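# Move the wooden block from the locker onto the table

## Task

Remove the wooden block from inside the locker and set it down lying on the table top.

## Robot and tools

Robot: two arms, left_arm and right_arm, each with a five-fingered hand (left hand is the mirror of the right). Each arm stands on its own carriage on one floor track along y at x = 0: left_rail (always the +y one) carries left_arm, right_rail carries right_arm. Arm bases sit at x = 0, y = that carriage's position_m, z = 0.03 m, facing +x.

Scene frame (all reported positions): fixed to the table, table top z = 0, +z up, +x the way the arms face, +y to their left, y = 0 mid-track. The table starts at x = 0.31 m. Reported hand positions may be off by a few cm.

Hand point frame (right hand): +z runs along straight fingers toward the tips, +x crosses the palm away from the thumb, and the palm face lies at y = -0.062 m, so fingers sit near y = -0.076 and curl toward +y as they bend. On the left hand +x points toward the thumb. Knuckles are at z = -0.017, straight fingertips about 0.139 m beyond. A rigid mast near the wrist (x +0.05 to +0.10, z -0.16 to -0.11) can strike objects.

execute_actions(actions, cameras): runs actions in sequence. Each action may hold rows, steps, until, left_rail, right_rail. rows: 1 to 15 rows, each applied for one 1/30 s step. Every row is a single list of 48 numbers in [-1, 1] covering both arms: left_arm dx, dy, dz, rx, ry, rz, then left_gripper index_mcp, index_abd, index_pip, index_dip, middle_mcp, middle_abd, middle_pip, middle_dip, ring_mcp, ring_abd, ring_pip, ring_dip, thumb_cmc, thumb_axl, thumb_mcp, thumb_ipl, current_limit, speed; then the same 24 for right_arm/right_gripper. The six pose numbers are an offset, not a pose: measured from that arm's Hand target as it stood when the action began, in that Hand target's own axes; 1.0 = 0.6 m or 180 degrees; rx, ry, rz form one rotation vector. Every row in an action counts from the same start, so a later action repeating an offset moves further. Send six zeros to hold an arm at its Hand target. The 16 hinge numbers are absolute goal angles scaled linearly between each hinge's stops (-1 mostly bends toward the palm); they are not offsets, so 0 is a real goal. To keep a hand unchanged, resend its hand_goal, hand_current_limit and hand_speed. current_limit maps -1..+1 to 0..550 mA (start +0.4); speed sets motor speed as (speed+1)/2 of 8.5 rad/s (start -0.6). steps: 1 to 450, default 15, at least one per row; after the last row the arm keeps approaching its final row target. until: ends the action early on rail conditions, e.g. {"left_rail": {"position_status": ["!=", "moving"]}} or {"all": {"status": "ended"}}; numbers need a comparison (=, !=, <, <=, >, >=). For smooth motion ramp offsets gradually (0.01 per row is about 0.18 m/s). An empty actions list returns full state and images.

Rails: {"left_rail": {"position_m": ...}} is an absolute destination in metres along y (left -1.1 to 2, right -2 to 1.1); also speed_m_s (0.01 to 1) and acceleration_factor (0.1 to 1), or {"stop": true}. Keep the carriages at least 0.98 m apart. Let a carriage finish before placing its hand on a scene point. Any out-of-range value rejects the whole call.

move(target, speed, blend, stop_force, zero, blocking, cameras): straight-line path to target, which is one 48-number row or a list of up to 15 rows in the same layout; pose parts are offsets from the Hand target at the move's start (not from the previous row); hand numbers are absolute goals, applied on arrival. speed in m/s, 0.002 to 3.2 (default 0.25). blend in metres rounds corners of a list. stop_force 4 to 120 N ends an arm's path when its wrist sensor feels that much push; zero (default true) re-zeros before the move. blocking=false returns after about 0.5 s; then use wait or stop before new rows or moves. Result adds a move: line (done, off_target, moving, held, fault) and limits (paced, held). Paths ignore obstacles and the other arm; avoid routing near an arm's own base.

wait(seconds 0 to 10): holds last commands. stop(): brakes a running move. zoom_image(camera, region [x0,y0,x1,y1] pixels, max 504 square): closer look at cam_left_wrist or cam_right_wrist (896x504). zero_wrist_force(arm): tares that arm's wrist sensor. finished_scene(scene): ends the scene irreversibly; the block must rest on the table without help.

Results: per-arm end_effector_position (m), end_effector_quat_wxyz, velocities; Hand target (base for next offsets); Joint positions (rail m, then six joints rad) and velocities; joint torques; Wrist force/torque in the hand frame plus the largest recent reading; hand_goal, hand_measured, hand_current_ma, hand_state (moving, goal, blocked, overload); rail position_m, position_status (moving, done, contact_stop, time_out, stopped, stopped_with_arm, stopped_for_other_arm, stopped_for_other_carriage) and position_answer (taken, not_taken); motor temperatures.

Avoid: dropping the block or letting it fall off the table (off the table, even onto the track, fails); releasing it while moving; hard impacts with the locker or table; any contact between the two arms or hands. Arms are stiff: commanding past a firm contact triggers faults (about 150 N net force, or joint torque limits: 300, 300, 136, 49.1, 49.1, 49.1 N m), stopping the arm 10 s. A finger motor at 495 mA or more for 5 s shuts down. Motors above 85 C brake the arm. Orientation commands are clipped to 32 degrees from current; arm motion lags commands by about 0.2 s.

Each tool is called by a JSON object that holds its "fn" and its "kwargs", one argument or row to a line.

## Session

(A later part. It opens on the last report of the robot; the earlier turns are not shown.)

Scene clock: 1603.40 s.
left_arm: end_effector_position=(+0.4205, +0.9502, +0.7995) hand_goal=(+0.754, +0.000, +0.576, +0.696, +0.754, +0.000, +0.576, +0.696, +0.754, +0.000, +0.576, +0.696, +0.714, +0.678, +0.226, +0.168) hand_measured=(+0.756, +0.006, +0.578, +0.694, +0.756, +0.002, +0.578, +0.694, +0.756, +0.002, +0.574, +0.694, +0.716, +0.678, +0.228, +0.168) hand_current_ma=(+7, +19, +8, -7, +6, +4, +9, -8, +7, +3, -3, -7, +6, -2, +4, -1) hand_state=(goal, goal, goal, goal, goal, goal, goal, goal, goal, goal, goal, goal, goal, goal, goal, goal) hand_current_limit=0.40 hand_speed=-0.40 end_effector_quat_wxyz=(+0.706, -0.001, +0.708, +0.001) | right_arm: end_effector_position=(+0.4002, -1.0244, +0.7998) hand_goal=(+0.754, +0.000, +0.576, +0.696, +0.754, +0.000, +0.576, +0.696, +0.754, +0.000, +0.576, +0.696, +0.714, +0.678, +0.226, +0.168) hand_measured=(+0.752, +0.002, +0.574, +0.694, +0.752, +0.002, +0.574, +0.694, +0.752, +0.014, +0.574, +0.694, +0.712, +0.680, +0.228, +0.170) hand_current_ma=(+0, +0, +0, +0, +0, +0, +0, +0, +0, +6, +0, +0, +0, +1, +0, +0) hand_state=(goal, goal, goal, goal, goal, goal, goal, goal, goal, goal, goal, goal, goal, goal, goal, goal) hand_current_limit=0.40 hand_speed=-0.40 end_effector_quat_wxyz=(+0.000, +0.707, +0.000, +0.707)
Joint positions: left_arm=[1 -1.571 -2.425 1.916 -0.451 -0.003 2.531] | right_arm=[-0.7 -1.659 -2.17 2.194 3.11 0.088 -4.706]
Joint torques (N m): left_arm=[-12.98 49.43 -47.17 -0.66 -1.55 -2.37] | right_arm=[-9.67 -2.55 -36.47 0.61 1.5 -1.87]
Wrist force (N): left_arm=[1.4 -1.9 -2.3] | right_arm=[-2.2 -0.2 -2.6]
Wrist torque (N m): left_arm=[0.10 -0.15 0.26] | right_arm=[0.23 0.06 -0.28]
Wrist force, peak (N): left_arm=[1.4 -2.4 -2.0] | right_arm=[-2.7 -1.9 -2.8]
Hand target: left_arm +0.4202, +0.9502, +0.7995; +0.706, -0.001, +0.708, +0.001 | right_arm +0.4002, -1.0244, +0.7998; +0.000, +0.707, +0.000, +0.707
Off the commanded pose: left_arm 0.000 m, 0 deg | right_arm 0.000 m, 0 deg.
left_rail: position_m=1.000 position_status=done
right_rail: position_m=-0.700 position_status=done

{"fn": "move", "kwargs": {
  "target": [
    [0.021,0.2,-0.033,-0.189,0,0,0.754,0,0.576,0.696,0.754,0,0.576,0.696,0.3,0,0.3,0.3,0.714,0.678,0.226,0.168,0.4,-0.4,-0.022,-0.1,0,-0.189,0,0,0.754,0,0.576,0.696,0.754,0,0.576,0.696,0.3,0,0.3,0.3,0.714,0.678,0.226,0.168,0.4,-0.4],
    [0.021,0.442,-0.033,-0.378,0,0,0.754,0,0.576,0.696,0.754,0,0.576,0.696,0.3,0,0.3,0.3,0.714,0.678,0.226,0.168,0.4,-0.4,-0.022,-0.207,0,-0.378,0,0,0.754,0,0.576,0.696,0.754,0,0.576,0.696,0.3,0,0.3,0.3,0.714,0.678,0.226,0.168,0.4,-0.4]
  ],
  "speed": 0.3,
  "blend": 0.02,
  "cameras": ["cam_right_wrist"]
}}

Scene clock: 1620.80 s.
left_arm: end_effector_position=(+0.3998, +1.2154, +0.7869) hand_goal=(+0.754, +0.000, +0.576, +0.696, +0.754, +0.000, +0.576, +0.696, +0.300, +0.000, +0.300, +0.300, +0.714, +0.678, +0.226, +0.168) hand_measured=(+0.756, +0.006, +0.578, +0.694, +0.756, +0.002, +0.578, +0.694, +0.302, +0.002, +0.302, +0.302, +0.716, +0.678, +0.228, +0.168) hand_current_ma=(+7, +19, +8, -7, +6, +4, +9, -8, +8, +3, +7, +7, +6, -2, +4, -1) hand_state=(goal, goal, goal, goal, goal, goal, goal, goal, goal, goal, goal, goal, goal, goal, goal, goal) hand_current_limit=0.40 hand_speed=-0.40 end_effector_quat_wxyz=(+0.585, -0.396, +0.586, +0.397) | right_arm: end_effector_position=(+0.4001, -0.9002, +0.7865) hand_goal=(+0.754, +0.000, +0.576, +0.696, +0.754, +0.000, +0.576, +0.696, +0.300, +0.000, +0.300, +0.300, +0.714, +0.678, +0.226, +0.168) hand_measured=(+0.752, +0.002, +0.574, +0.694, +0.752, +0.002, +0.574, +0.694, +0.302, +0.014, +0.302, +0.302, +0.712, +0.680, +0.228, +0.170) hand_current_ma=(+0, +0, +0, +0, +0, +0, +0, +0, +0, +5, +0, +0, +0, +1, +0, +0) hand_state=(goal, goal, goal, goal, goal, goal, goal, goal, goal, goal, goal, goal, goal, goal, goal, goal) hand_current_limit=0.40 hand_speed=-0.40 end_effector_quat_wxyz=(+0.396, +0.586, -0.395, +0.586)
Joint positions: left_arm=[1 -0.579 -1.914 1.663 0.244 -0.198 1.58] | right_arm=[-0.7 -0.307 -1.925 2.095 2.971 -2.451 -4.714]
Joint torques (N m): left_arm=[9.17 6.28 -47.07 4.14 3.26 -1.97] | right_arm=[11.01 0.28 -57.77 -4.23 -2 -2.1]
Wrist force (N): left_arm=[2.2 -1.4 -2.0] | right_arm=[-1.7 -0.3 -2.1]
Wrist torque (N m): left_arm=[0.15 -0.17 0.34] | right_arm=[0.19 -0.02 -0.21]
Wrist force, peak (N): left_arm=[2.7 -1.6 -2.4] | right_arm=[-3.1 -0.5 -3.1]
Hand target: left_arm +0.3998, +1.2154, +0.7869; +0.585, -0.396, +0.586, +0.397 | right_arm +0.4001, -0.9002, +0.7865; +0.396, +0.586, -0.395, +0.586
Off the commanded pose: left_arm 0.000 m, 0 deg | right_arm 0.000 m, 0 deg.
left_rail: position_m=1.000 position_status=done
right_rail: position_m=-0.700 position_status=done
move: done
camera_calibration:
cam_right_wrist: T_world_to_cam=[[-0.546805, -0.288268, -0.78607, 0.61585], [0.206702, 0.86332, -0.460383, 1.01004], [0.811344, -0.414222, -0.412482, -0.2458], [0, 0, 0, 1]] pos_world=[0.3274, -0.796278, 0.84772]
Images, in order (width x height): cam_right_wrist 896x504.

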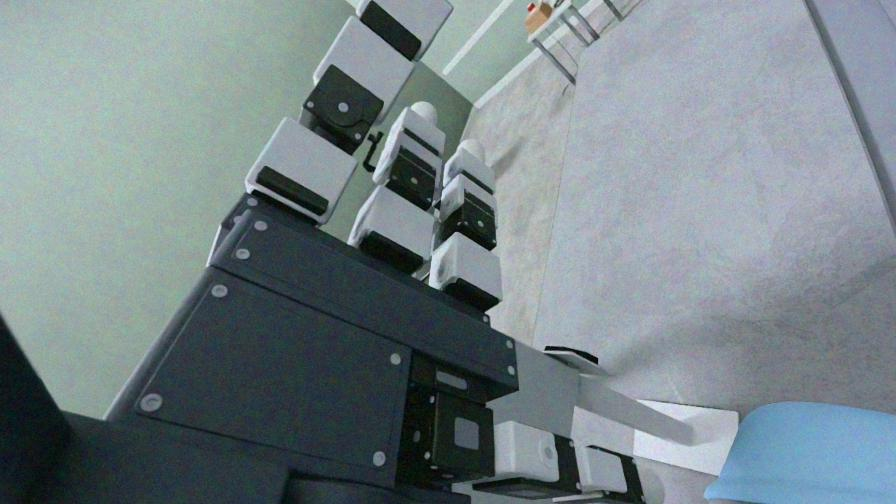

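{"fn": "execute_actions", "kwargs": {
  "actions": [
    {"left_rail":{"position_m":0.33,"speed_m_s":0.5},"rows":[[0,0,0,0,0,0,1,-0.08,1,1,1,0.08,1,1,0.3,0,0.3,0.3,0.714,0.678,0.226,0.168,0.4,-0.4,0,0,0,0,0,0,1,-0.08,1,1,1,0.08,1,1,0.3,0,0.3,0.3,0.714,0.678,0.226,0.168,0.4,-0.4]],"steps":150,"until":{"left_rail":{"position_status":["!=","moving"]}}}
  ],
  "cameras": ["all"]
}}

Scene clock: 1630.20 s.
left_arm: end_effector_position=(+0.3998, +0.5454, +0.7869) hand_goal=(+1.000, -0.080, +1.000, +1.000, +1.000, +0.080, +1.000, +1.000, +0.300, +0.000, +0.300, +0.300, +0.714, +0.678, +0.226, +0.168) hand_measured=(+0.998, -0.070, +0.998, +0.998, +0.998, +0.082, +0.996, +0.998, +0.302, +0.002, +0.302, +0.302, +0.716, +0.678, +0.228, +0.168) hand_current_ma=(-7, +32, -8, -7, -5, +3, -9, -8, +8, +3, +7, +7, +6, -2, +4, -1) hand_state=(goal, goal, goal, goal, goal, goal, goal, goal, goal, goal, goal, goal, goal, goal, goal, goal) hand_current_limit=0.40 hand_speed=-0.40 end_effector_quat_wxyz=(+0.585, -0.396, +0.586, +0.397) | right_arm: end_effector_position=(+0.4001, -0.9002, +0.7865) hand_goal=(+1.000, -0.080, +1.000, +1.000, +1.000, +0.080, +1.000, +1.000, +0.300, +0.000, +0.300, +0.300, +0.714, +0.678, +0.226, +0.168) hand_measured=(+0.998, -0.070, +0.998, +0.998, +0.998, +0.082, +0.998, +0.998, +0.302, +0.014, +0.302, +0.302, +0.712, +0.680, +0.228, +0.170) hand_current_ma=(+0, +3, +0, +0, +0, +0, +0, +0, +0, +5, +0, +0, +0, +1, +0, +0) hand_state=(goal, goal, goal, goal, goal, goal, goal, goal, goal, goal, goal, goal, goal, goal, goal, goal) hand_current_limit=0.40 hand_speed=-0.40 end_effector_quat_wxyz=(+0.396, +0.586, -0.395, +0.586)
Joint positions: left_arm=[0.33 -0.579 -1.913 1.663 0.246 -0.198 1.578] | right_arm=[-0.7 -0.307 -1.925 2.095 2.971 -2.452 -4.714]
Joint torques (N m): left_arm=[-10.55 -6.99 -43.07 3.3 -2.36 -2.48] | right_arm=[11.23 -1.02 -57.39 -4.53 -1.99 -2.06]
Wrist force (N): left_arm=[2.1 -1.5 -2.1] | right_arm=[-1.7 -0.2 -2.9]
Wrist torque (N m): left_arm=[0.15 -0.20 0.38] | right_arm=[0.26 0.03 -0.26]
Wrist force, peak (N): left_arm=[2.5 -2.3 -2.7] | right_arm=[-2.4 -0.8 -3.1]
Hand target: left_arm +0.3998, +0.5454, +0.7869; +0.585, -0.396, +0.586, +0.397 | right_arm +0.4001, -0.9002, +0.7865; +0.396, +0.586, -0.395, +0.586
Off the commanded pose: left_arm 0.000 m, 0 deg | right_arm 0.000 m, 0 deg.
left_rail: position_m=0.330 speed_m_s=0.50 position_status=done
right_rail: position_m=-0.700 position_status=done
camera_calibration:
cam_left_wrist: T_world_to_cam=[[0.563171, -0.234958, 0.792233, -0.758791], [0.238636, -0.871634, -0.428144, 0.671266], [0.791133, 0.430174, -0.434809, -0.0793507], [0, 0, 0, 1]] pos_world=[0.329918, 0.440949, 0.854036]
cam_right_wrist: T_world_to_cam=[[-0.546753, -0.288241, -0.786116, 0.615921], [0.20684, 0.863281, -0.460395, 1.00989], [0.811343, -0.414322, -0.412382, -0.245924], [0, 0, 0, 1]] pos_world=[0.3274, -0.796178, 0.847719]

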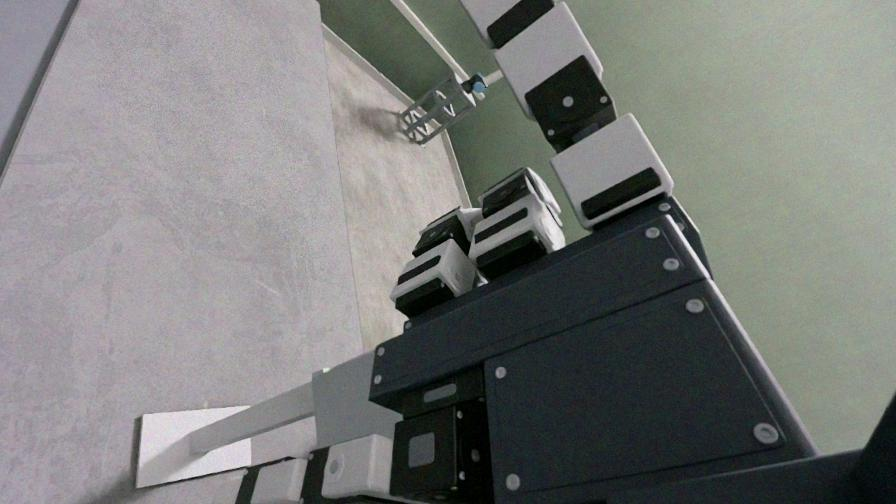

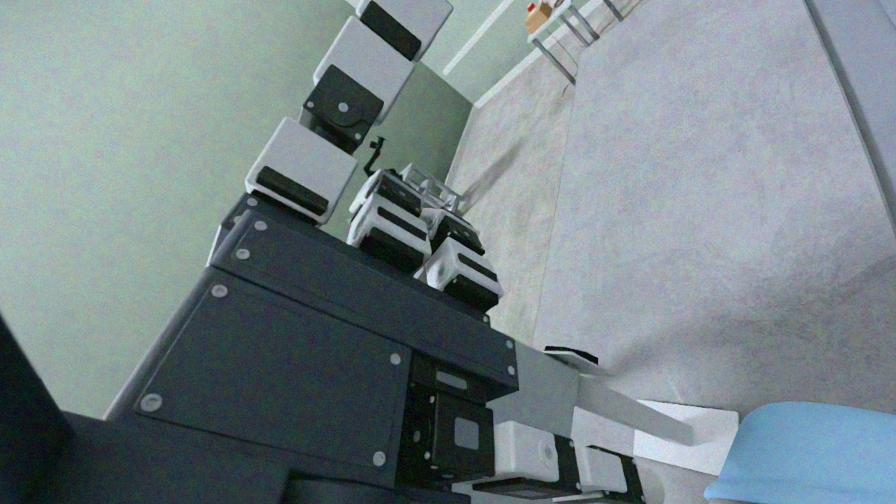

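{"fn": "move", "kwargs": {
  "target": [0,-0.0989,0.0364,0,0,0,1,-0.08,1,1,1,0.08,1,1,0.3,0,0.3,0.3,0.714,0.678,0.226,0.168,0.4,-0.4,0,-0.0996,0.0335,0,0,0,1,-0.08,1,1,1,0.08,1,1,0.3,0,0.3,0.3,0.714,0.678,0.226,0.168,0.4,-0.4],
  "speed": 0.04,
  "stop_force": 6
}}

Scene clock: 1645.40 s.
left_arm: end_effector_position=(+0.4600, +0.5435, +0.7866) hand_goal=(+1.000, -0.080, +1.000, +1.000, +1.000, +0.080, +1.000, +1.000, +0.300, +0.000, +0.300, +0.300, +0.714, +0.678, +0.226, +0.168) hand_measured=(+0.996, -0.070, +1.000, +0.998, +0.998, +0.068, +1.000, +1.000, +0.302, +0.002, +0.302, +0.302, +0.716, +0.678, +0.228, +0.168) hand_current_ma=(-12, +32, +1, -7, -6, -39, +1, +0, +7, +4, +7, +7, +6, -2, +4, -1) hand_state=(goal, goal, goal, goal, goal, goal, goal, goal, goal, goal, goal, goal, goal, goal, goal, goal) hand_current_limit=0.40 hand_speed=-0.40 end_effector_quat_wxyz=(+0.585, -0.396, +0.586, +0.397) | right_arm: end_effector_position=(+0.4605, -0.8966, +0.7864) hand_goal=(+1.000, -0.080, +1.000, +1.000, +1.000, +0.080, +1.000, +1.000, +0.300, +0.000, +0.300, +0.300, +0.714, +0.678, +0.226, +0.168) hand_measured=(+0.976, -0.070, +0.996, +0.998, +0.978, +0.060, +0.998, +1.000, +0.302, +0.014, +0.302, +0.302, +0.712, +0.680, +0.228, +0.170) hand_current_ma=(-20, +3, -1, +0, -19, -10, +0, +0, +0, +5, +0, +0, +0, +1, +0, +0) hand_state=(blocked, goal, goal, goal, blocked, goal, goal, goal, goal, goal, goal, goal, goal, goal, goal, goal) hand_current_limit=0.40 hand_speed=-0.40 end_effector_quat_wxyz=(+0.396, +0.586, -0.395, +0.586)
Joint positions: left_arm=[0.33 -0.502 -1.809 1.592 0.209 -0.121 1.581] | right_arm=[-0.7 -0.254 -1.805 2.013 2.933 -2.504 -4.714]
Joint torques (N m): left_arm=[-15.01 -38.35 -33.31 1.73 -2.92 -1.88] | right_arm=[-8.55 -29.32 -36.94 0.11 1.75 0.22]
Wrist force (N): left_arm=[1.5 2.0 -4.5] | right_arm=[-0.8 0.2 -0.8]
Wrist torque (N m): left_arm=[0.45 -0.34 0.09] | right_arm=[-0.07 0.21 -0.12]
Wrist force, peak (N): left_arm=[2.9 17.3 -21.0] | right_arm=[-1.5 12.5 -12.3]
Hand target: left_arm +0.4600, +0.5435, +0.7866; +0.585, -0.396, +0.586, +0.397 (not the last commanded pose) | right_arm +0.4605, -0.8966, +0.7864; +0.396, +0.586, -0.395, +0.586 (not the last commanded pose)
Off the commanded pose: left_arm 0.003 m, 0 deg | right_arm 0.003 m, 0 deg.
left_rail: position_m=0.330 speed_m_s=0.50 position_status=done
right_rail: position_m=-0.700 position_status=done
move: contact (left_arm, right_arm)

{"fn": "execute_actions", "kwargs": {
  "actions": [
    {"rows":[[0,0,0,0,0,0,1,-0.13,1,1,1,0.13,1,1,0.3,0,0.3,0.3,0.714,0.678,0.226,0.168,0.6,-0.4,0,0,0,0,0,0,1,-0.13,1,1,1,0.13,1,1,0.3,0,0.3,0.3,0.714,0.678,0.226,0.168,0.6,-0.4]],"steps":20}
  ]
}}

{"fn": "move", "kwargs": {
  "target": [0,0.01546,0.0387,0,0,0,1,-0.13,1,1,1,0.13,1,1,0.3,0,0.3,0.3,0.714,0.678,0.226,0.168,0.6,-0.4,0,0.01546,0.0387,0,0,0,1,-0.13,1,1,1,0.13,1,1,0.3,0,0.3,0.3,0.714,0.678,0.226,0.168,0.6,-0.4],
  "speed": 0.02,
  "stop_force": 30
}}

Scene clock: 1665.07 s.
left_arm: end_effector_position=(+0.4600, +0.5436, +0.7866) hand_goal=(+1.000, -0.130, +1.000, +1.000, +1.000, +0.130, +1.000, +1.000, +0.300, +0.000, +0.300, +0.300, +0.714, +0.678, +0.226, +0.168) hand_measured=(+0.996, -0.094, +1.000, +0.998, +0.998, +0.070, +1.000, +1.000, +0.302, +0.002, +0.302, +0.302, +0.716, +0.678, +0.228, +0.168) hand_current_ma=(-11, +119, +1, -7, -5, -211, +1, +0, +7, +4, +7, +7, +6, -2, +4, -1) hand_state=(goal, blocked, goal, goal, goal, blocked, goal, goal, goal, goal, goal, goal, goal, goal, goal, goal) hand_current_limit=0.60 hand_speed=-0.40 end_effector_quat_wxyz=(+0.585, -0.396, +0.586, +0.397) | right_arm: end_effector_position=(+0.4605, -0.8966, +0.7864) hand_goal=(+1.000, -0.130, +1.000, +1.000, +1.000, +0.130, +1.000, +1.000, +0.300, +0.000, +0.300, +0.300, +0.714, +0.678, +0.226, +0.168) hand_measured=(+0.976, -0.090, +0.994, +0.998, +0.978, +0.064, +0.998, +1.000, +0.302, +0.014, +0.302, +0.302, +0.712, +0.680, +0.228, +0.170) hand_current_ma=(-20, +36, -1, +0, -19, -82, +0, +0, +0, +5, +0, +0, +0, +1, +0, +0) hand_state=(blocked, blocked, goal, goal, blocked, blocked, goal, goal, goal, goal, goal, goal, goal, goal, goal, goal) hand_current_limit=0.60 hand_speed=-0.40 end_effector_quat_wxyz=(+0.396, +0.586, -0.395, +0.586)
Joint positions: left_arm=[0.33 -0.502 -1.809 1.592 0.209 -0.121 1.581] | right_arm=[-0.7 -0.254 -1.805 2.013 2.933 -2.504 -4.714]
Joint torques (N m): left_arm=[-15 -36.54 -34.78 1.69 -1.8 -2.28] | right_arm=[-7.93 -30.04 -37.41 -0.06 1.81 0.94]
Wrist force (N): left_arm=[2.0 2.7 -4.9] | right_arm=[-1.8 0.9 -0.2]
Wrist torque (N m): left_arm=[0.45 -0.30 0.04] | right_arm=[-0.15 0.12 -0.14]
Wrist force, peak (N): left_arm=[2.1 2.8 -5.2] | right_arm=[-2.3 1.1 -0.2]
Hand target: left_arm +0.4600, +0.5436, +0.7866; +0.585, -0.396, +0.586, +0.397 | right_arm +0.4605, -0.8966, +0.7864; +0.396, +0.586, -0.395, +0.586
Off the commanded pose: left_arm 0.000 m, 0 deg | right_arm 0.000 m, 0 deg.
left_rail: position_m=0.330 speed_m_s=0.50 position_status=done
right_rail: position_m=-0.700 position_status=done

Scene clock: 1666.63 s.
left_arm: end_effector_position=(+0.4600, +0.5453, +0.7866) hand_goal=(+1.000, -0.130, +1.000, +1.000, +1.000, +0.130, +1.000, +1.000, +0.300, +0.000, +0.300, +0.300, +0.714, +0.678, +0.226, +0.168) hand_measured=(+1.000, -0.094, +1.000, +1.000, +1.002, +0.070, +1.002, +1.000, +0.302, +0.002, +0.302, +0.302, +0.716, +0.678, +0.228, +0.168) hand_current_ma=(+1, +119, +2, +0, +4, -211, +5, +0, +7, +4, +7, +7, +5, -2, +4, -1) hand_state=(goal, blocked, goal, goal, goal, blocked, goal, goal, goal, goal, goal, goal, goal, goal, goal, goal) hand_current_limit=0.60 hand_speed=-0.40 end_effector_quat_wxyz=(+0.585, -0.396, +0.586, +0.397) | right_arm: end_effector_position=(+0.4604, -0.8998, +0.7864) hand_goal=(+1.000, -0.130, +1.000, +1.000, +1.000, +0.130, +1.000, +1.000, +0.300, +0.000, +0.300, +0.300, +0.714, +0.678, +0.226, +0.168) hand_measured=(+0.998, -0.086, +1.002, +0.998, +1.000, +0.070, +1.002, +1.000, +0.302, +0.014, +0.302, +0.302, +0.712, +0.680, +0.228, +0.170) hand_current_ma=(+0, +40, +0, +0, +0, -68, +0, +0, +0, +5, +0, +0, +0, +1, +0, +0) hand_state=(goal, blocked, goal, goal, goal, blocked, goal, goal, goal, goal, goal, goal, goal, goal, goal, goal) hand_current_limit=0.60 hand_speed=-0.40 end_effector_quat_wxyz=(+0.396, +0.586, -0.395, +0.586)
Joint positions: left_arm=[0.33 -0.498 -1.809 1.592 0.209 -0.117 1.581] | right_arm=[-0.7 -0.261 -1.806 2.013 2.933 -2.497 -4.714]
Joint torques (N m): left_arm=[-9.4 7.2 -47.44 -2.51 0.21 -2.06] | right_arm=[5.26 17.5 -59.55 2.2 5.96 1.13]
Wrist force (N): left_arm=[0.9 15.3 -28.6] | right_arm=[-4.0 35.9 -42.8]
Wrist torque (N m): left_arm=[3.34 -0.47 -0.06] | right_arm=[4.09 0.28 -0.32]
Wrist force, peak (N): left_arm=[2.2 17.5 -49.8] | right_arm=[-5.6 38.8 -65.4]
Hand target: left_arm +0.4600, +0.5453, +0.7866; +0.585, -0.396, +0.586, +0.397 (not the last commanded pose) | right_arm +0.4604, -0.8998, +0.7864; +0.396, +0.586, -0.395, +0.586 (not the last commanded pose)
Off the commanded pose: left_arm 0.023 m, 0 deg | right_arm 0.022 m, 0 deg.
left_rail: position_m=0.330 speed_m_s=0.50 position_status=done
right_rail: position_m=-0.700 position_status=done
move: contact (left_arm, right_arm)

{"fn": "move", "kwargs": {
  "target": [0,0.01546,0.0387,0,0,0,1,-0.13,1,1,1,0.13,1,1,0.3,0,0.3,0.3,0.714,0.678,0.226,0.168,0.6,-0.4,0,0.01546,0.0387,0,0,0,1,-0.13,1,1,1,0.13,1,1,0.3,0,0.3,0.3,0.714,0.678,0.226,0.168,0.6,-0.4],
  "speed": 0.008,
  "stop_force": 70,
  "zero": false
}}

Scene clock: 1724.90 s.
left_arm: end_effector_position=(+0.4600, +0.5477, +0.7867) hand_goal=(+1.000, -0.130, +1.000, +1.000, +1.000, +0.130, +1.000, +1.000, +0.300, +0.000, +0.300, +0.300, +0.714, +0.678, +0.226, +0.168) hand_measured=(+1.002, -0.090, +1.002, +1.000, +1.004, +0.068, +1.004, +1.000, +0.302, +0.002, +0.302, +0.302, +0.716, +0.678, +0.228, +0.168) hand_current_ma=(+6, +138, +9, +0, +10, -221, +13, +1, +7, +4, +7, +7, +5, -2, +4, -1) hand_state=(goal, blocked, goal, goal, goal, blocked, goal, goal, goal, goal, goal, goal, goal, goal, goal, goal) hand_current_limit=0.60 hand_speed=-0.40 end_effector_quat_wxyz=(+0.585, -0.396, +0.586, +0.397) | right_arm: end_effector_position=(+0.4604, -0.9012, +0.7866) hand_goal=(+1.000, -0.130, +1.000, +1.000, +1.000, +0.130, +1.000, +1.000, +0.300, +0.000, +0.300, +0.300, +0.714, +0.678, +0.226, +0.168) hand_measured=(+1.002, -0.082, +1.002, +0.998, +1.002, +0.074, +1.004, +1.000, +0.302, +0.014, +0.302, +0.302, +0.712, +0.680, +0.228, +0.170) hand_current_ma=(+0, +48, +0, +0, +0, -62, +1, +0, +0, +5, +0, +0, +0, +1, +0, +0) hand_state=(goal, blocked, goal, goal, goal, blocked, goal, goal, goal, goal, goal, goal, goal, goal, goal, goal) hand_current_limit=0.60 hand_speed=-0.40 end_effector_quat_wxyz=(+0.396, +0.586, -0.395, +0.586)
Joint positions: left_arm=[0.33 -0.493 -1.81 1.592 0.209 -0.112 1.581] | right_arm=[-0.7 -0.265 -1.807 2.013 2.933 -2.494 -4.714]
Joint torques (N m): left_arm=[8.08 16.71 -46.54 -4.17 4.69 -3.41] | right_arm=[-8.72 35.51 -61.37 7.07 8.08 1.15]
Wrist force (N): left_arm=[2.2 41.5 -86.8] | right_arm=[-5.8 49.2 -82.1]
Wrist torque (N m): left_arm=[10.46 -0.56 0.01] | right_arm=[9.09 0.30 -0.54]
Wrist force, peak (N): left_arm=[1.4 45.1 -99.9] | right_arm=[-6.1 48.6 -93.6]
Hand target: left_arm +0.4600, +0.5477, +0.7867; +0.585, -0.396, +0.586, +0.397 (not the last commanded pose) | right_arm +0.4604, -0.9012, +0.7866; +0.396, +0.586, -0.395, +0.586 (not the last commanded pose)
Off the commanded pose: left_arm 0.023 m, 0 deg | right_arm 0.024 m, 0 deg.
left_rail: position_m=0.330 speed_m_s=0.50 position_status=done
right_rail: position_m=-0.700 position_status=done
move: contact (left_arm, right_arm)

{"fn": "move", "kwargs": {
  "target": [
    [0,-0.0025,-0.0062,0,0,0,1,-0.06,1,1,1,0.06,1,1,0.3,0,0.3,0.3,0.714,0.678,0.226,0.168,0.6,-0.4,0,-0.0025,-0.0062,0,0,0,1,-0.06,1,1,1,0.06,1,1,0.3,0,0.3,0.3,0.714,0.678,0.226,0.168,0.6,-0.4],
    [0,0.1214,-0.0557,0,0,0,1,-0.06,1,1,1,0.06,1,1,0.3,0,0.3,0.3,0.714,0.678,0.226,0.168,0.6,-0.4,0,0.1214,-0.0557,0,0,0,1,-0.06,1,1,1,0.06,1,1,0.3,0,0.3,0.3,0.714,0.678,0.226,0.168,0.6,-0.4],
    [0,0.13,-0.0557,0,-0.2805,0.414,1,-0.06,1,1,1,0.06,1,1,0.3,0,0.3,0.3,0.714,0.678,0.226,0.168,0.6,-0.4,0,0.13,-0.0557,0,0.2805,-0.414,1,-0.06,1,1,1,0.06,1,1,0.3,0,0.3,0.3,0.714,0.678,0.226,0.168,0.6,-0.4],
    [0,0.13,-0.0557,0,-0.5553,0.8197,1,-0.06,1,1,1,0.06,1,1,0.3,0,0.3,0.3,0.714,0.678,0.226,0.168,0.6,-0.4,0,0.13,-0.0557,0,0.5553,-0.8197,1,-0.06,1,1,1,0.06,1,1,0.3,0,0.3,0.3,0.714,0.678,0.226,0.168,0.6,-0.4]
  ],
  "speed": [0.05,0.15,0.35,0.35]
}}

Scene clock: 1788.77 s.
left_arm: end_effector_position=(+0.3791, +0.5441, +0.7869) hand_goal=(+1.000, -0.060, +1.000, +1.000, +1.000, +0.060, +1.000, +1.000, +0.300, +0.000, +0.300, +0.300, +0.714, +0.678, +0.226, +0.168) hand_measured=(+1.000, -0.060, +1.000, +1.000, +1.000, +0.060, +1.000, +1.000, +0.302, +0.002, +0.302, +0.302, +0.716, +0.678, +0.228, +0.168) hand_current_ma=(+0, +2, +0, +0, +0, +2, +0, +0, +6, +4, +7, +7, +5, -2, +4, -1) hand_state=(goal, goal, goal, goal, goal, goal, goal, goal, goal, goal, goal, goal, goal, goal, goal, goal) hand_current_limit=0.60 hand_speed=-0.40 end_effector_quat_wxyz=(+0.579, -0.291, +0.580, +0.494) | right_arm: end_effector_position=(+0.3802, -0.8974, +0.7856) hand_goal=(+1.000, -0.060, +1.000, +1.000, +1.000, +0.060, +1.000, +1.000, +0.300, +0.000, +0.300, +0.300, +0.714, +0.678, +0.226, +0.168) hand_measured=(+0.998, -0.058, +0.998, +0.998, +1.000, +0.062, +0.998, +1.000, +0.302, +0.012, +0.302, +0.302, +0.712, +0.680, +0.228, +0.170) hand_current_ma=(+0, +0, +0, +0, +0, +0, +0, +0, +0, +4, +0, +0, +0, +1, +0, +0) hand_state=(goal, goal, goal, goal, goal, goal, goal, goal, goal, goal, goal, goal, goal, goal, goal, goal) hand_current_limit=0.60 hand_speed=-0.40 end_effector_quat_wxyz=(+0.425, +0.588, -0.365, +0.583)
Joint positions: left_arm=[0.33 -0.615 -1.858 1.776 0.726 -0.266 1.187] | right_arm=[-0.7 -0.313 -1.944 2.136 2.884 -2.442 -4.837]
Joint torques (N m): left_arm=[10.17 5.65 -31.87 6.11 -5.19 -2.55] | right_arm=[-9.96 -18.73 -56.98 0.04 1.58 1.62]
Wrist force (N): left_arm=[2.5 -2.0 -3.3] | right_arm=[-2.4 -1.3 -2.8]
Wrist torque (N m): left_arm=[0.24 -0.34 0.45] | right_arm=[0.15 0.09 -0.47]
Wrist force, peak (N): left_arm=[1.0 42.1 -88.9] | right_arm=[-5.1 49.6 -83.5]
Hand target: left_arm +0.3791, +0.5441, +0.7868; +0.579, -0.290, +0.580, +0.494 (not the last commanded pose) | right_arm +0.3802, -0.8974, +0.7856; +0.425, +0.588, -0.365, +0.583 (not the last commanded pose)
Off the commanded pose: left_arm 0.004 m, 162 deg | right_arm 0.005 m, 173 deg.
left_rail: position_m=0.330 speed_m_s=0.50 position_status=done
right_rail: position_m=-0.700 position_status=done
move: held (right_arm; a check stopped the path), off_target (left_arm; braked when a check withheld steps of right_arm); path passed 2 of 4 targets; limits=held
pose unreachable (right arm): on one or more control steps of this call, first in action 0 (counted from 0), this arm could not follow its commanded pose, so it was not sent that pose on those steps. It may still have moved: this result reports where it is.
cause: moving toward the commanded pose would bring two parts of the arm too close to each other (joints 5 (wrist 1) to 7 (wrist 3) lie between them).

{"fn": "move", "kwargs": {
  "target": [0.008,-0.079,0.167,0.3759,0,-0.0978,0.754,0,0.576,0.696,0.754,0,0.576,0.696,0.754,0,0.576,0.696,0.714,0.678,0.226,0.168,0.4,-0.4,0.0015,-0.0784,0.162,0.3774,0.002,0.0286,0.754,0,0.576,0.696,0.754,0,0.576,0.696,0.754,0,0.576,0.696,0.714,0.678,0.226,0.168,0.4,-0.4],
  "speed": 0.3
}}

Scene clock: 1821.43 s.
left_arm: end_effector_position=(+0.4600, +0.6200, +0.7869) hand_goal=(+0.754, +0.000, +0.576, +0.696, +0.754, +0.000, +0.576, +0.696, +0.754, +0.000, +0.576, +0.696, +0.714, +0.678, +0.226, +0.168) hand_measured=(+0.756, +0.002, +0.580, +0.698, +0.756, +0.012, +0.580, +0.698, +0.754, +0.002, +0.574, +0.694, +0.716, +0.678, +0.228, +0.168) hand_current_ma=(+9, +4, +9, +8, +7, +38, +9, +8, +0, +4, -5, -7, +5, -2, +4, -1) hand_state=(goal, goal, goal, goal, goal, goal, goal, goal, goal, goal, goal, goal, goal, goal, goal, goal) hand_current_limit=0.40 hand_speed=-0.40 end_effector_quat_wxyz=(+0.707, -0.001, +0.707, -0.001) | right_arm: end_effector_position=(+0.4603, -0.9699, +0.7872) hand_goal=(+0.754, +0.000, +0.576, +0.696, +0.754, +0.000, +0.576, +0.696, +0.754, +0.000, +0.576, +0.696, +0.714, +0.678, +0.226, +0.168) hand_measured=(+0.756, +0.002, +0.578, +0.698, +0.756, +0.012, +0.578, +0.698, +0.752, +0.012, +0.574, +0.694, +0.712, +0.680, +0.228, +0.170) hand_current_ma=(+0, +0, +0, +0, +0, +5, +0, +0, +0, +4, +0, +0, +0, +1, +0, +0) hand_state=(goal, goal, goal, goal, goal, goal, goal, goal, goal, goal, goal, goal, goal, goal, goal, goal) hand_current_limit=0.40 hand_speed=-0.40 end_effector_quat_wxyz=(+0.000, +0.707, +0.000, +0.707)
Joint positions: left_arm=[0.33 0.136 -2.085 1.754 0.331 1.707 1.569] | right_arm=[-0.7 -1.376 -2.177 2.219 3.103 -0.195 -4.716]
Joint torques (N m): left_arm=[9.77 21.59 -49.29 -5.94 3.66 -2.61] | right_arm=[-9.59 15.55 -57.21 -3.49 1.67 2.17]
Wrist force (N): left_arm=[2.0 -2.0 -2.5] | right_arm=[-2.1 -0.2 -2.5]
Wrist torque (N m): left_arm=[0.14 -0.16 0.39] | right_arm=[0.25 0.05 -0.44]
Wrist force, peak (N): left_arm=[3.0 -2.4 -3.2] | right_arm=[-2.6 -1.1 -3.1]
Hand target: left_arm +0.4600, +0.6200, +0.7869; +0.707, -0.001, +0.707, -0.001 | right_arm +0.4603, -0.9699, +0.7872; +0.000, +0.707, +0.000, +0.707
Off the commanded pose: left_arm 0.000 m, 0 deg | right_arm 0.000 m, 0 deg.
left_rail: position_m=0.330 speed_m_s=0.50 position_status=done
right_rail: position_m=-0.700 position_status=done
move: done

{"fn": "move", "kwargs": {
  "target": [
    [0,0,0,0,0,-0.5,0.754,-0.13,0.576,-0.609,0.754,0.13,0.576,-0.609,0.85,0,0.576,0.696,0.714,0.678,0.226,0.168,0.6,-0.4,0,0,0,0,0,0.5,0.754,-0.13,0.576,-0.609,0.754,0.13,0.576,-0.609,0.85,0,0.576,0.696,0.714,0.678,0.226,0.168,0.6,-0.4],
    [0,0,0,0,0,-0.99,0.754,-0.13,0.576,-0.609,0.754,0.13,0.576,-0.609,0.85,0,0.576,0.696,0.714,0.678,0.226,0.168,0.6,-0.4,0,0,0,0,0,0.99,0.754,-0.13,0.576,-0.609,0.754,0.13,0.576,-0.609,0.85,0,0.576,0.696,0.714,0.678,0.226,0.168,0.6,-0.4]
  ],
  "speed": 0.4,
  "cameras": ["all"]
}}

Scene clock: 1839.83 s.
left_arm: end_effector_position=(+0.4600, +0.6201, +0.7869) hand_goal=(+0.754, -0.130, +0.576, -0.608, +0.754, +0.130, +0.576, -0.608, +0.850, +0.000, +0.576, +0.696, +0.714, +0.678, +0.226, +0.168) hand_measured=(+0.750, -0.104, +0.576, -0.606, +0.752, +0.114, +0.576, -0.606, +0.846, -0.002, +0.574, +0.694, +0.712, +0.678, +0.228, +0.168) hand_current_ma=(-14, +83, +0, +6, -7, -48, +2, +7, -10, -4, -5, -7, -8, -2, +4, -1) hand_state=(goal, blocked, goal, goal, goal, goal, goal, goal, goal, goal, goal, goal, goal, goal, goal, goal) hand_current_limit=0.60 hand_speed=-0.40 end_effector_quat_wxyz=(-0.010, +0.707, -0.010, +0.707) | right_arm: end_effector_position=(+0.4598, -0.9697, +0.7869) hand_goal=(+0.754, -0.130, +0.576, -0.608, +0.754, +0.130, +0.576, -0.608, +0.850, +0.000, +0.576, +0.696, +0.714, +0.678, +0.226, +0.168) hand_measured=(+0.750, -0.106, +0.576, -0.606, +0.752, +0.114, +0.576, -0.606, +0.846, -0.002, +0.574, +0.694, +0.710, +0.680, +0.228, +0.170) hand_current_ma=(-1, +15, +0, +0, +0, -7, +0, +0, -1, +0, +0, +0, -1, +1, +0, +0) hand_state=(goal, blocked, goal, goal, goal, goal, goal, goal, goal, goal, goal, goal, goal, goal, goal, goal) hand_current_limit=0.60 hand_speed=-0.40 end_effector_quat_wxyz=(+0.697, -0.015, +0.717, -0.009)
Joint positions: left_arm=[0.33 0.639 -1.851 1.698 0.154 2.21 -1.541] | right_arm=[-0.7 -1.464 -1.927 2.149 3.209 -0.103 -1.891]
Joint torques (N m): left_arm=[-14.09 -40.6 -36.52 -5.35 -3.71 -2.69] | right_arm=[-10.32 -0.15 -56.85 -3.96 -1.42 1.56]
Wrist force (N): left_arm=[-0.3 -1.8 -2.2] | right_arm=[3.6 0.2 -3.2]
Wrist torque (N m): left_arm=[0.17 -0.31 0.05] | right_arm=[0.26 -0.06 0.09]
Wrist force, peak (N): left_arm=[2.5 -1.9 -2.9] | right_arm=[1.1 3.2 -4.2]
Hand target: left_arm +0.4600, +0.6200, +0.7869; -0.010, +0.707, -0.010, +0.707 | right_arm +0.4603, -0.9699, +0.7872; +0.707, -0.011, +0.707, -0.011
Off the commanded pose: left_arm 0.000 m, 0 deg | right_arm 0.001 m, 2 deg.
left_rail: position_m=0.330 speed_m_s=0.50 position_status=done
right_rail: position_m=-0.700 position_status=done
move: done
camera_calibration:
cam_left_wrist: T_world_to_cam=[[-0.0100679, 0.631599, -0.77523, 0.184599], [-0.719586, 0.533744, 0.4442, -0.395069], [0.694331, 0.562317, 0.449116, -0.89202], [0, 0, 0, 1]] pos_world=[0.336929, 0.595871, 0.719217]
cam_right_wrist: T_world_to_cam=[[0.0795349, 0.640411, 0.763903, 0.0217273], [-0.705502, -0.505225, 0.497006, -0.60316], [0.704231, -0.578464, 0.411629, -1.08126], [0, 0, 0, 1]] pos_world=[0.334196, -0.944115, 0.728253]

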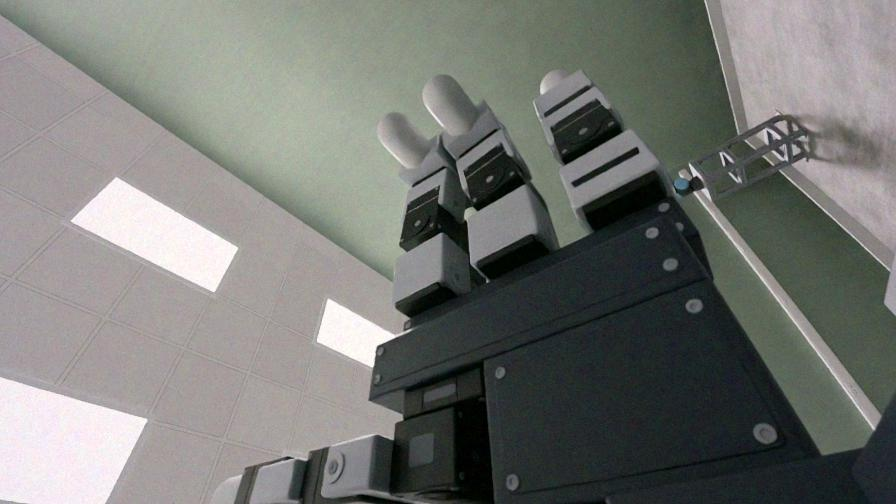

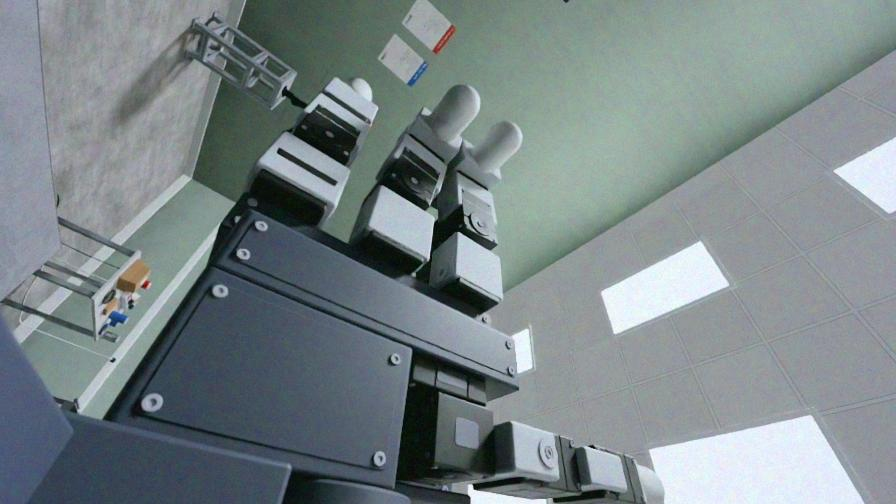

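{"fn": "move", "kwargs": {
  "target": [0,0.0333,0.2167,0,0,-0.01,0.754,-0.13,0.576,-0.609,0.754,0.13,0.576,-0.609,0.85,0,0.576,0.696,0.714,0.678,0.226,0.168,0.6,-0.4,0,0.028,0.2167,0,0,0.01,0.754,-0.13,0.576,-0.609,0.754,0.13,0.576,-0.609,0.85,0,0.576,0.696,0.714,0.678,0.226,0.168,0.6,-0.4],
  "speed": 0.2
}}

{"fn": "move", "kwargs": {
  "target": [0,0.1234,0,0,0,0,0.754,-0.13,0.576,-0.609,0.754,0.13,0.576,-0.609,0.85,0,0.576,0.696,0.714,0.678,0.226,0.168,0.6,-0.4,0,0.1235,0,0,0,0,0.754,-0.13,0.576,-0.609,0.754,0.13,0.576,-0.609,0.85,0,0.576,0.696,0.714,0.678,0.226,0.168,0.6,-0.4],
  "speed": 0.04,
  "stop_force": 6
}}

Scene clock: 1856.93 s.
left_arm: end_effector_position=(+0.5900, +0.6001, +0.7862) hand_goal=(+0.754, -0.130, +0.576, -0.608, +0.754, +0.130, +0.576, -0.608, +0.850, +0.000, +0.576, +0.696, +0.714, +0.678, +0.226, +0.168) hand_measured=(+0.750, -0.104, +0.576, -0.606, +0.752, +0.114, +0.576, -0.606, +0.848, -0.002, +0.574, +0.694, +0.712, +0.678, +0.228, +0.168) hand_current_ma=(-13, +83, +0, +6, -5, -48, +2, +7, -8, -4, -5, -7, -7, -2, +4, -1) hand_state=(goal, blocked, goal, goal, goal, goal, goal, goal, goal, goal, goal, goal, goal, goal, goal, goal) hand_current_limit=0.60 hand_speed=-0.40 end_effector_quat_wxyz=(+0.001, +0.707, +0.001, +0.707) | right_arm: end_effector_position=(+0.5903, -0.9532, +0.7866) hand_goal=(+0.754, -0.130, +0.576, -0.608, +0.754, +0.130, +0.576, -0.608, +0.850, +0.000, +0.576, +0.696, +0.714, +0.678, +0.226, +0.168) hand_measured=(+0.750, -0.106, +0.576, -0.606, +0.752, +0.114, +0.576, -0.606, +0.848, -0.002, +0.574, +0.694, +0.712, +0.680, +0.228, +0.170) hand_current_ma=(-1, +15, +0, +0, +0, -7, +0, +0, +0, +0, +0, +0, +0, +1, +0, +0) hand_state=(goal, blocked, goal, goal, goal, goal, goal, goal, goal, goal, goal, goal, goal, goal, goal, goal) hand_current_limit=0.60 hand_speed=-0.40 end_effector_quat_wxyz=(+0.707, +0.000, +0.707, +0.000)
Joint positions: left_arm=[0.33 0.442 -1.743 1.622 0.122 2.012 -1.572] | right_arm=[-0.7 -1.147 -1.728 2.033 2.838 -0.425 -1.572]
Joint torques (N m): left_arm=[-15.06 -9.36 -50.51 -5.62 -3.69 -2.59] | right_arm=[10.58 -16.71 -55.06 -4.12 -2.03 1.87]
Wrist force (N): left_arm=[-0.2 -1.1 -3.1] | right_arm=[3.4 0.6 -2.7]
Wrist torque (N m): left_arm=[0.34 -0.33 0.07] | right_arm=[0.28 -0.02 0.07]
Wrist force, peak (N): left_arm=[-0.6 -2.2 -3.9] | right_arm=[3.4 -0.1 -4.4]
Hand target: left_arm +0.5900, +0.6001, +0.7862; +0.001, +0.707, +0.001, +0.707 | right_arm +0.5903, -0.9532, +0.7866; +0.707, +0.000, +0.707, +0.000
Off the commanded pose: left_arm 0.000 m, 0 deg | right_arm 0.000 m, 0 deg.
left_rail: position_m=0.330 speed_m_s=0.50 position_status=done
right_rail: position_m=-0.700 position_status=done
move: done

Scene clock: 1860.00 s.
left_arm: end_effector_position=(+0.5900, +0.5261, +0.7863) hand_goal=(+0.754, -0.130, +0.576, -0.608, +0.754, +0.130, +0.576, -0.608, +0.850, +0.000, +0.576, +0.696, +0.714, +0.678, +0.226, +0.168) hand_measured=(+0.750, -0.104, +0.576, -0.606, +0.752, +0.114, +0.576, -0.606, +0.848, -0.002, +0.574, +0.694, +0.712, +0.678, +0.228, +0.168) hand_current_ma=(-12, +83, +0, +6, -4, -48, +2, +7, -7, -4, -5, -7, -6, -2, +4, -1) hand_state=(goal, blocked, goal, goal, goal, goal, goal, goal, goal, goal, goal, goal, goal, goal, goal, goal) hand_current_limit=0.60 hand_speed=-0.40 end_effector_quat_wxyz=(+0.001, +0.707, +0.001, +0.707) | right_arm: end_effector_position=(+0.5904, -0.8791, +0.7866) hand_goal=(+0.754, -0.130, +0.576, -0.608, +0.754, +0.130, +0.576, -0.608, +0.850, +0.000, +0.576, +0.696, +0.714, +0.678, +0.226, +0.168) hand_measured=(+0.750, -0.106, +0.576, -0.606, +0.752, +0.114, +0.576, -0.606, +0.848, -0.002, +0.574, +0.694, +0.712, +0.680, +0.228, +0.170) hand_current_ma=(-1, +15, +0, +0, +0, -7, +0, +0, +0, +0, +0, +0, +0, +1, +0, +0) hand_state=(goal, blocked, goal, goal, goal, goal, goal, goal, goal, goal, goal, goal, goal, goal, goal, goal) hand_current_limit=0.60 hand_speed=-0.40 end_effector_quat_wxyz=(+0.707, +0.000, +0.707, +0.000)
Joint positions: left_arm=[0.33 0.282 -1.831 1.689 0.143 1.853 -1.572] | right_arm=[-0.7 -1.068 -1.821 2.105 2.859 -0.504 -1.572]
Joint torques (N m): left_arm=[-15.04 -42.31 -37.5 0.64 -3.61 -2.64] | right_arm=[11.74 -27.76 -36.55 0.22 -2.15 -1.99]
Wrist force (N): left_arm=[-0.2 -1.3 -2.9] | right_arm=[2.5 0.9 -2.9]
Wrist torque (N m): left_arm=[0.29 -0.27 0.08] | right_arm=[0.31 0.09 0.02]
Wrist force, peak (N): left_arm=[-0.4 -1.4 -3.7] | right_arm=[3.7 0.6 -3.2]
Hand target: left_arm +0.5900, +0.5261, +0.7863; +0.001, +0.707, +0.001, +0.707 | right_arm +0.5904, -0.8791, +0.7866; +0.707, +0.000, +0.707, +0.000
Off the commanded pose: left_arm 0.000 m, 0 deg | right_arm 0.000 m, 0 deg.
left_rail: position_m=0.330 speed_m_s=0.50 position_status=done
right_rail: position_m=-0.700 position_status=done
move: done

{"fn": "move", "kwargs": {
  "target": [0,0,-0.04,0,0,0,0.72,-0.13,0.54,-0.7,0.72,0.13,0.54,-0.7,0.85,0,0.576,0.696,0.714,0.678,0.226,0.168,0.76,-0.4,0,0,-0.04,0,0,0,0.72,-0.13,0.54,-0.7,0.72,0.13,0.54,-0.7,0.85,0,0.576,0.696,0.714,0.678,0.226,0.168,0.76,-0.4],
  "speed": 0.02,
  "stop_force": 20
}}

Scene clock: 1869.30 s.
left_arm: end_effector_position=(+0.5660, +0.5260, +0.7863) hand_goal=(+0.720, -0.130, +0.540, -0.700, +0.720, +0.130, +0.540, -0.700, +0.850, +0.000, +0.576, +0.696, +0.714, +0.678, +0.226, +0.168) hand_measured=(+0.746, -0.038, +0.588, -0.640, +0.734, +0.072, +0.558, -0.680, +0.848, -0.002, +0.574, +0.694, +0.712, +0.678, +0.228, +0.168) hand_current_ma=(+104, +344, +195, +254, +49, -208, +63, +70, -7, -4, -5, -7, -6, -2, +4, -1) hand_state=(blocked, blocked, blocked, blocked, goal, blocked, goal, goal, goal, goal, goal, goal, goal, goal, goal, goal) hand_current_limit=0.76 hand_speed=-0.40 end_effector_quat_wxyz=(+0.001, +0.707, +0.001, +0.707) | right_arm: end_effector_position=(+0.5664, -0.8791, +0.7866) hand_goal=(+0.720, -0.130, +0.540, -0.700, +0.720, +0.130, +0.540, -0.700, +0.850, +0.000, +0.576, +0.696, +0.714, +0.678, +0.226, +0.168) hand_measured=(+0.746, -0.048, +0.582, -0.650, +0.738, +0.066, +0.558, -0.678, +0.848, -0.002, +0.574, +0.694, +0.712, +0.680, +0.228, +0.170) hand_current_ma=(+22, +115, +47, +64, +13, -76, +12, +17, +0, +0, +0, +0, +0, +1, +0, +0) hand_state=(blocked, blocked, blocked, blocked, goal, blocked, goal, blocked, goal, goal, goal, goal, goal, goal, goal, goal) hand_current_limit=0.76 hand_speed=-0.40 end_effector_quat_wxyz=(+0.707, +0.000, +0.707, +0.000)
Joint positions: left_arm=[0.33 0.3 -1.863 1.712 0.152 1.87 -1.572] | right_arm=[-0.7 -1.123 -1.859 2.132 2.87 -0.448 -1.572]
Joint torques (N m): left_arm=[11.8 -42.63 -33.36 2.98 3.38 0.2] | right_arm=[-13.83 -25.95 -34.45 -0.08 1.56 -2.17]
Wrist force (N): left_arm=[3.6 0.1 8.9] | right_arm=[0.4 2.2 10.7]
Wrist torque (N m): left_arm=[-0.37 -0.07 0.26] | right_arm=[-0.53 -0.16 -0.07]
Wrist force, peak (N): left_arm=[2.8 1.9 11.8] | right_arm=[2.5 4.1 11.9]
Hand target: left_arm +0.5660, +0.5260, +0.7863; +0.001, +0.707, +0.001, +0.707 | right_arm +0.5664, -0.8791, +0.7866; +0.707, +0.000, +0.707, +0.000
Off the commanded pose: left_arm 0.000 m, 0 deg | right_arm 0.000 m, 0 deg.
left_rail: position_m=0.330 speed_m_s=0.50 position_status=done
right_rail: position_m=-0.700 position_status=done
move: done

{"fn": "move", "kwargs": {
  "target": [0,0,-0.03,0,0,0,0.72,-0.13,0.54,-0.7,0.72,0.13,0.54,-0.7,0.85,0,0.576,0.696,0.714,0.678,0.226,0.168,0.76,-0.4,0,0,-0.03,0,0,0,0.72,-0.13,0.54,-0.7,0.72,0.13,0.54,-0.7,0.85,0,0.576,0.696,0.714,0.678,0.226,0.168,0.76,-0.4],
  "speed": 0.02,
  "stop_force": 25
}}

Scene clock: 1883.97 s.
left_arm: end_effector_position=(+0.5480, +0.5260, +0.7863) hand_goal=(+0.720, -0.130, +0.540, -0.700, +0.720, +0.130, +0.540, -0.700, +0.850, +0.000, +0.576, +0.696, +0.714, +0.678, +0.226, +0.168) hand_measured=(+0.734, -0.104, +0.546, -0.700, +0.730, +0.116, +0.550, -0.696, +0.848, -0.002, +0.574, +0.694, +0.712, +0.678, +0.228, +0.168) hand_current_ma=(+50, +84, +17, +2, +40, -46, +32, +13, -7, -4, -5, -7, -6, -2, +4, -1) hand_state=(goal, blocked, goal, goal, goal, goal, goal, goal, goal, goal, goal, goal, goal, goal, goal, goal) hand_current_limit=0.76 hand_speed=-0.40 end_effector_quat_wxyz=(+0.001, +0.707, +0.001, +0.707) | right_arm: end_effector_position=(+0.5484, -0.8791, +0.7866) hand_goal=(+0.720, -0.130, +0.540, -0.700, +0.720, +0.130, +0.540, -0.700, +0.850, +0.000, +0.576, +0.696, +0.714, +0.678, +0.226, +0.168) hand_measured=(+0.744, -0.100, +0.550, -0.698, +0.738, +0.112, +0.558, -0.692, +0.848, -0.002, +0.574, +0.694, +0.712, +0.680, +0.228, +0.170) hand_current_ma=(+20, +21, +4, +0, +14, -8, +12, +3, +0, +0, +0, +0, +0, +1, +0, +0) hand_state=(blocked, blocked, goal, goal, goal, goal, goal, goal, goal, goal, goal, goal, goal, goal, goal, goal) hand_current_limit=0.76 hand_speed=-0.40 end_effector_quat_wxyz=(+0.707, +0.000, +0.707, +0.000)
Joint positions: left_arm=[0.33 0.314 -1.887 1.728 0.16 1.885 -1.572] | right_arm=[-0.7 -1.168 -1.888 2.151 2.88 -0.404 -1.572]
Joint torques (N m): left_arm=[8.11 -39.02 -37.06 0.56 3.62 1.42] | right_arm=[-9.46 -23.08 -35.03 0.31 2.22 -2.13]
Wrist force (N): left_arm=[-0.2 -2.4 -2.6] | right_arm=[2.4 -2.0 -2.1]
Wrist torque (N m): left_arm=[0.25 -0.31 0.12] | right_arm=[0.27 -0.20 0.08]
Wrist force, peak (N): left_arm=[4.2 -0.1 9.4] | right_arm=[0.5 2.7 11.1]
Hand target: left_arm +0.5480, +0.5260, +0.7863; +0.001, +0.707, +0.001, +0.707 | right_arm +0.5484, -0.8791, +0.7866; +0.707, +0.000, +0.707, +0.000
Off the commanded pose: left_arm 0.000 m, 0 deg | right_arm 0.000 m, 0 deg.
left_rail: position_m=0.330 speed_m_s=0.50 position_status=done
right_rail: position_m=-0.700 position_status=done
move: done

{"fn": "move", "kwargs": {
  "target": [
    [0,0,-0.06,0,0,0,0.72,-0.13,0.54,-0.7,0.72,0.13,0.54,-0.7,0.85,0,0.576,0.696,0.714,0.678,0.226,0.168,0.76,-0.4,0,0,-0.06,0,0,0,0.72,-0.13,0.54,-0.7,0.72,0.13,0.54,-0.7,0.85,0,0.576,0.696,0.714,0.678,0.226,0.168,0.76,-0.4],
    [0.0395,-0.11,-0.06,0,0,0,0.754,0,0.576,0.696,0.754,0,0.576,0.696,0.754,0,0.576,0.696,0.714,0.678,0.226,0.168,0.76,-0.4,-0.0395,-0.11,-0.06,0,0,0,0.754,0,0.576,0.696,0.754,0,0.576,0.696,0.754,0,0.576,0.696,0.714,0.678,0.226,0.168,0.76,-0.4],
    [0.0395,-0.11,0.1117,0,0,0,0.754,0,0.576,0.696,0.754,0,0.576,0.696,0.754,0,0.576,0.696,0.714,0.678,0.226,0.168,0.76,-0.4,-0.0395,-0.11,0.1117,0,0,0,0.754,0,0.576,0.696,0.754,0,0.576,0.696,0.754,0,0.576,0.696,0.714,0.678,0.226,0.168,0.76,-0.4]
  ],
  "speed": 0.2
}}

{"fn": "move", "kwargs": {
  "target": [0,0.18,0,0,0,0,0.754,0,0.576,0.696,0.754,0,0.576,0.696,0.754,0,0.576,0.696,0.714,0.678,0.226,0.168,0.76,-0.4,0,0.18,0,0,0,0,0.754,0,0.576,0.696,0.754,0,0.576,0.696,0.754,0,0.576,0.696,0.714,0.678,0.226,0.168,0.76,-0.4],
  "speed": 0.03,
  "stop_force": 15
}}

Scene clock: 1927.07 s.
left_arm: end_effector_position=(+0.6149, +0.5921, +0.8098) hand_goal=(+0.754, +0.000, +0.576, +0.696, +0.754, +0.000, +0.576, +0.696, +0.754, +0.000, +0.576, +0.696, +0.714, +0.678, +0.226, +0.168) hand_measured=(+0.752, -0.012, +0.574, +0.694, +0.752, -0.002, +0.574, +0.694, +0.756, -0.002, +0.574, +0.694, +0.712, +0.678, +0.228, +0.168) hand_current_ma=(-7, -33, -9, -8, -6, -4, -9, -8, +7, -4, -4, -7, -5, -2, +4, -1) hand_state=(goal, goal, goal, goal, goal, goal, goal, goal, goal, goal, goal, goal, goal, goal, goal, goal) hand_current_limit=0.76 hand_speed=-0.40 end_effector_quat_wxyz=(+0.001, +0.707, +0.001, +0.707) | right_arm: end_effector_position=(+0.6152, -0.9451, +0.8102) hand_goal=(+0.754, +0.000, +0.576, +0.696, +0.754, +0.000, +0.576, +0.696, +0.754, +0.000, +0.576, +0.696, +0.714, +0.678, +0.226, +0.168) hand_measured=(+0.752, -0.010, +0.574, +0.694, +0.752, -0.002, +0.574, +0.694, +0.756, -0.002, +0.574, +0.694, +0.712, +0.680, +0.228, +0.170) hand_current_ma=(+0, -4, +0, +0, +0, +0, +0, +0, +0, +0, +0, +0, +0, +1, +0, +0) hand_state=(goal, goal, goal, goal, goal, goal, goal, goal, goal, goal, goal, goal, goal, goal, goal, goal) hand_current_limit=0.76 hand_speed=-0.40 end_effector_quat_wxyz=(+0.707, +0.000, +0.707, +0.000)
Joint positions: left_arm=[0.33 0.404 -1.717 1.558 0.159 1.975 -1.572] | right_arm=[-0.7 -1.09 -1.717 1.98 2.879 -0.482 -1.572]
Joint torques (N m): left_arm=[-15.22 -14.27 -50.54 -5.62 -3.78 -1.46] | right_arm=[12.3 -15.51 -56.54 -3.58 -2.34 1.97]
Wrist force (N): left_arm=[-0.1 -1.8 -3.3] | right_arm=[3.1 0.8 -2.9]
Wrist torque (N m): left_arm=[0.26 -0.34 -0.03] | right_arm=[0.34 0.04 0.03]
Wrist force, peak (N): left_arm=[-0.1 -1.5 -4.2] | right_arm=[3.6 1.0 -3.8]
Hand target: left_arm +0.6150, +0.5921, +0.8098; +0.001, +0.707, +0.001, +0.707 | right_arm +0.6154, -0.9451, +0.8102; +0.707, +0.000, +0.707, +0.000
Off the commanded pose: left_arm 0.000 m, 0 deg | right_arm 0.000 m, 0 deg.
left_rail: position_m=0.330 speed_m_s=0.50 position_status=done
right_rail: position_m=-0.700 position_status=done
move: done

Scene clock: 1931.17 s.
left_arm: end_effector_position=(+0.6150, +0.5096, +0.8100) hand_goal=(+0.754, +0.000, +0.576, +0.696, +0.754, +0.000, +0.576, +0.696, +0.754, +0.000, +0.576, +0.696, +0.714, +0.678, +0.226, +0.168) hand_measured=(+0.752, -0.012, +0.574, +0.694, +0.794, -0.004, +0.574, +0.694, +0.756, -0.002, +0.574, +0.694, +0.712, +0.678, +0.228, +0.168) hand_current_ma=(-7, -33, -8, -7, +168, -8, -8, -8, +6, -4, -4, -7, -4, -2, +4, -1) hand_state=(goal, goal, goal, goal, blocked, goal, goal, goal, goal, goal, goal, goal, goal, goal, goal, goal) hand_current_limit=0.76 hand_speed=-0.40 end_effector_quat_wxyz=(+0.001, +0.707, +0.001, +0.707) | right_arm: end_effector_position=(+0.6154, -0.8646, +0.8102) hand_goal=(+0.754, +0.000, +0.576, +0.696, +0.754, +0.000, +0.576, +0.696, +0.754, +0.000, +0.576, +0.696, +0.714, +0.678, +0.226, +0.168) hand_measured=(+0.752, -0.010, +0.574, +0.694, +0.792, -0.004, +0.574, +0.694, +0.756, -0.002, +0.574, +0.694, +0.712, +0.680, +0.228, +0.170) hand_current_ma=(+0, -4, +0, +0, +44, -1, +0, +0, +0, +0, +0, +0, +0, +1, +0, +0) hand_state=(goal, goal, goal, goal, blocked, goal, goal, goal, goal, goal, goal, goal, goal, goal, goal, goal) hand_current_limit=0.76 hand_speed=-0.40 end_effector_quat_wxyz=(+0.707, +0.000, +0.707, +0.000)
Joint positions: left_arm=[0.33 0.229 -1.807 1.63 0.178 1.799 -1.572] | right_arm=[-0.7 -0.996 -1.81 2.054 2.898 -0.575 -1.572]
Joint torques (N m): left_arm=[7.22 -3.28 -50.12 -5.32 4.53 -2.18] | right_arm=[-8.33 -11.45 -56.79 -4.77 2.48 1.19]
Wrist force (N): left_arm=[1.2 -5.2 -2.4] | right_arm=[3.4 -2.6 -1.8]
Wrist torque (N m): left_arm=[0.29 -0.29 0.14] | right_arm=[0.21 -0.02 0.07]
Wrist force, peak (N): left_arm=[-0.5 -19.0 -10.7] | right_arm=[2.9 -18.4 -10.5]
Hand target: left_arm +0.6150, +0.5096, +0.8100; +0.001, +0.707, +0.001, +0.707 (not the last commanded pose) | right_arm +0.6154, -0.8646, +0.8102; +0.707, +0.000, +0.707, +0.000 (not the last commanded pose)
Off the commanded pose: left_arm 0.026 m, 0 deg | right_arm 0.027 m, 0 deg.
left_rail: position_m=0.330 speed_m_s=0.50 position_status=done
right_rail: position_m=-0.700 position_status=done
move: contact (left_arm, right_arm)

{"fn": "move", "kwargs": {
  "target": [0,0.03,0,0,0,0,0.754,0,0.576,0.696,0.754,0,0.576,0.696,0.754,0,0.576,0.696,0.714,0.678,0.226,0.168,0.76,-0.4,0,0.03,0,0,0,0,0.754,0,0.576,0.696,0.754,0,0.576,0.696,0.754,0,0.576,0.696,0.714,0.678,0.226,0.168,0.76,-0.4],
  "speed": 0.01,
  "stop_force": 45
}}

Scene clock: 1939.40 s.
left_arm: end_effector_position=(+0.6150, +0.5022, +0.8100) hand_goal=(+0.754, +0.000, +0.576, +0.696, +0.754, +0.000, +0.576, +0.696, +0.754, +0.000, +0.576, +0.696, +0.714, +0.678, +0.226, +0.168) hand_measured=(+0.752, -0.012, +0.574, +0.694, +0.992, -0.004, +0.574, +0.694, +0.756, -0.002, +0.574, +0.694, +0.712, +0.678, +0.228, +0.168) hand_current_ma=(-6, -33, -8, -7, +484, -8, -8, -8, +5, -4, -4, -7, -4, -2, +4, -1) hand_state=(goal, goal, goal, goal, blocked, goal, goal, goal, goal, goal, goal, goal, goal, goal, goal, goal) hand_current_limit=0.76 hand_speed=-0.40 end_effector_quat_wxyz=(+0.001, +0.707, +0.001, +0.707) | right_arm: end_effector_position=(+0.6154, -0.8607, +0.8102) hand_goal=(+0.754, +0.000, +0.576, +0.696, +0.754, +0.000, +0.576, +0.696, +0.754, +0.000, +0.576, +0.696, +0.714, +0.678, +0.226, +0.168) hand_measured=(+0.752, -0.010, +0.574, +0.694, +0.886, -0.004, +0.574, +0.694, +0.756, -0.002, +0.574, +0.694, +0.712, +0.680, +0.228, +0.170) hand_current_ma=(+0, -4, +0, +0, +370, -1, +0, +0, +0, +0, +0, +0, +0, +1, +0, +0) hand_state=(goal, goal, goal, goal, blocked, goal, goal, goal, goal, goal, goal, goal, goal, goal, goal, goal) hand_current_limit=0.76 hand_speed=-0.40 end_effector_quat_wxyz=(+0.707, +0.001, +0.707, +0.000)
Joint positions: left_arm=[0.33 0.211 -1.815 1.636 0.18 1.782 -1.572] | right_arm=[-0.7 -0.991 -1.814 2.057 2.9 -0.581 -1.572]
Joint torques (N m): left_arm=[-26.81 7.09 -50.78 -6.35 15.76 -1.85] | right_arm=[17.39 -19.51 -55.15 -6.54 7.76 0.67]
Wrist force (N): left_arm=[0.5 -51.5 -29.4] | right_arm=[2.1 -36.7 -22.4]
Wrist torque (N m): left_arm=[2.49 -0.94 1.17] | right_arm=[1.82 0.43 -0.84]
Wrist force, peak (N): left_arm=[-0.5 -58.1 -31.7] | right_arm=[1.9 -49.8 -33.2]
Hand target: left_arm +0.6150, +0.5022, +0.8100; +0.001, +0.707, +0.001, +0.707 (not the last commanded pose) | right_arm +0.6154, -0.8607, +0.8102; +0.707, +0.001, +0.707, +0.000 (not the last commanded pose)
Off the commanded pose: left_arm 0.011 m, 0 deg | right_arm 0.014 m, 0 deg.
left_rail: position_m=0.330 speed_m_s=0.50 position_status=done
right_rail: position_m=-0.700 position_status=done
move: contact (left_arm, right_arm)


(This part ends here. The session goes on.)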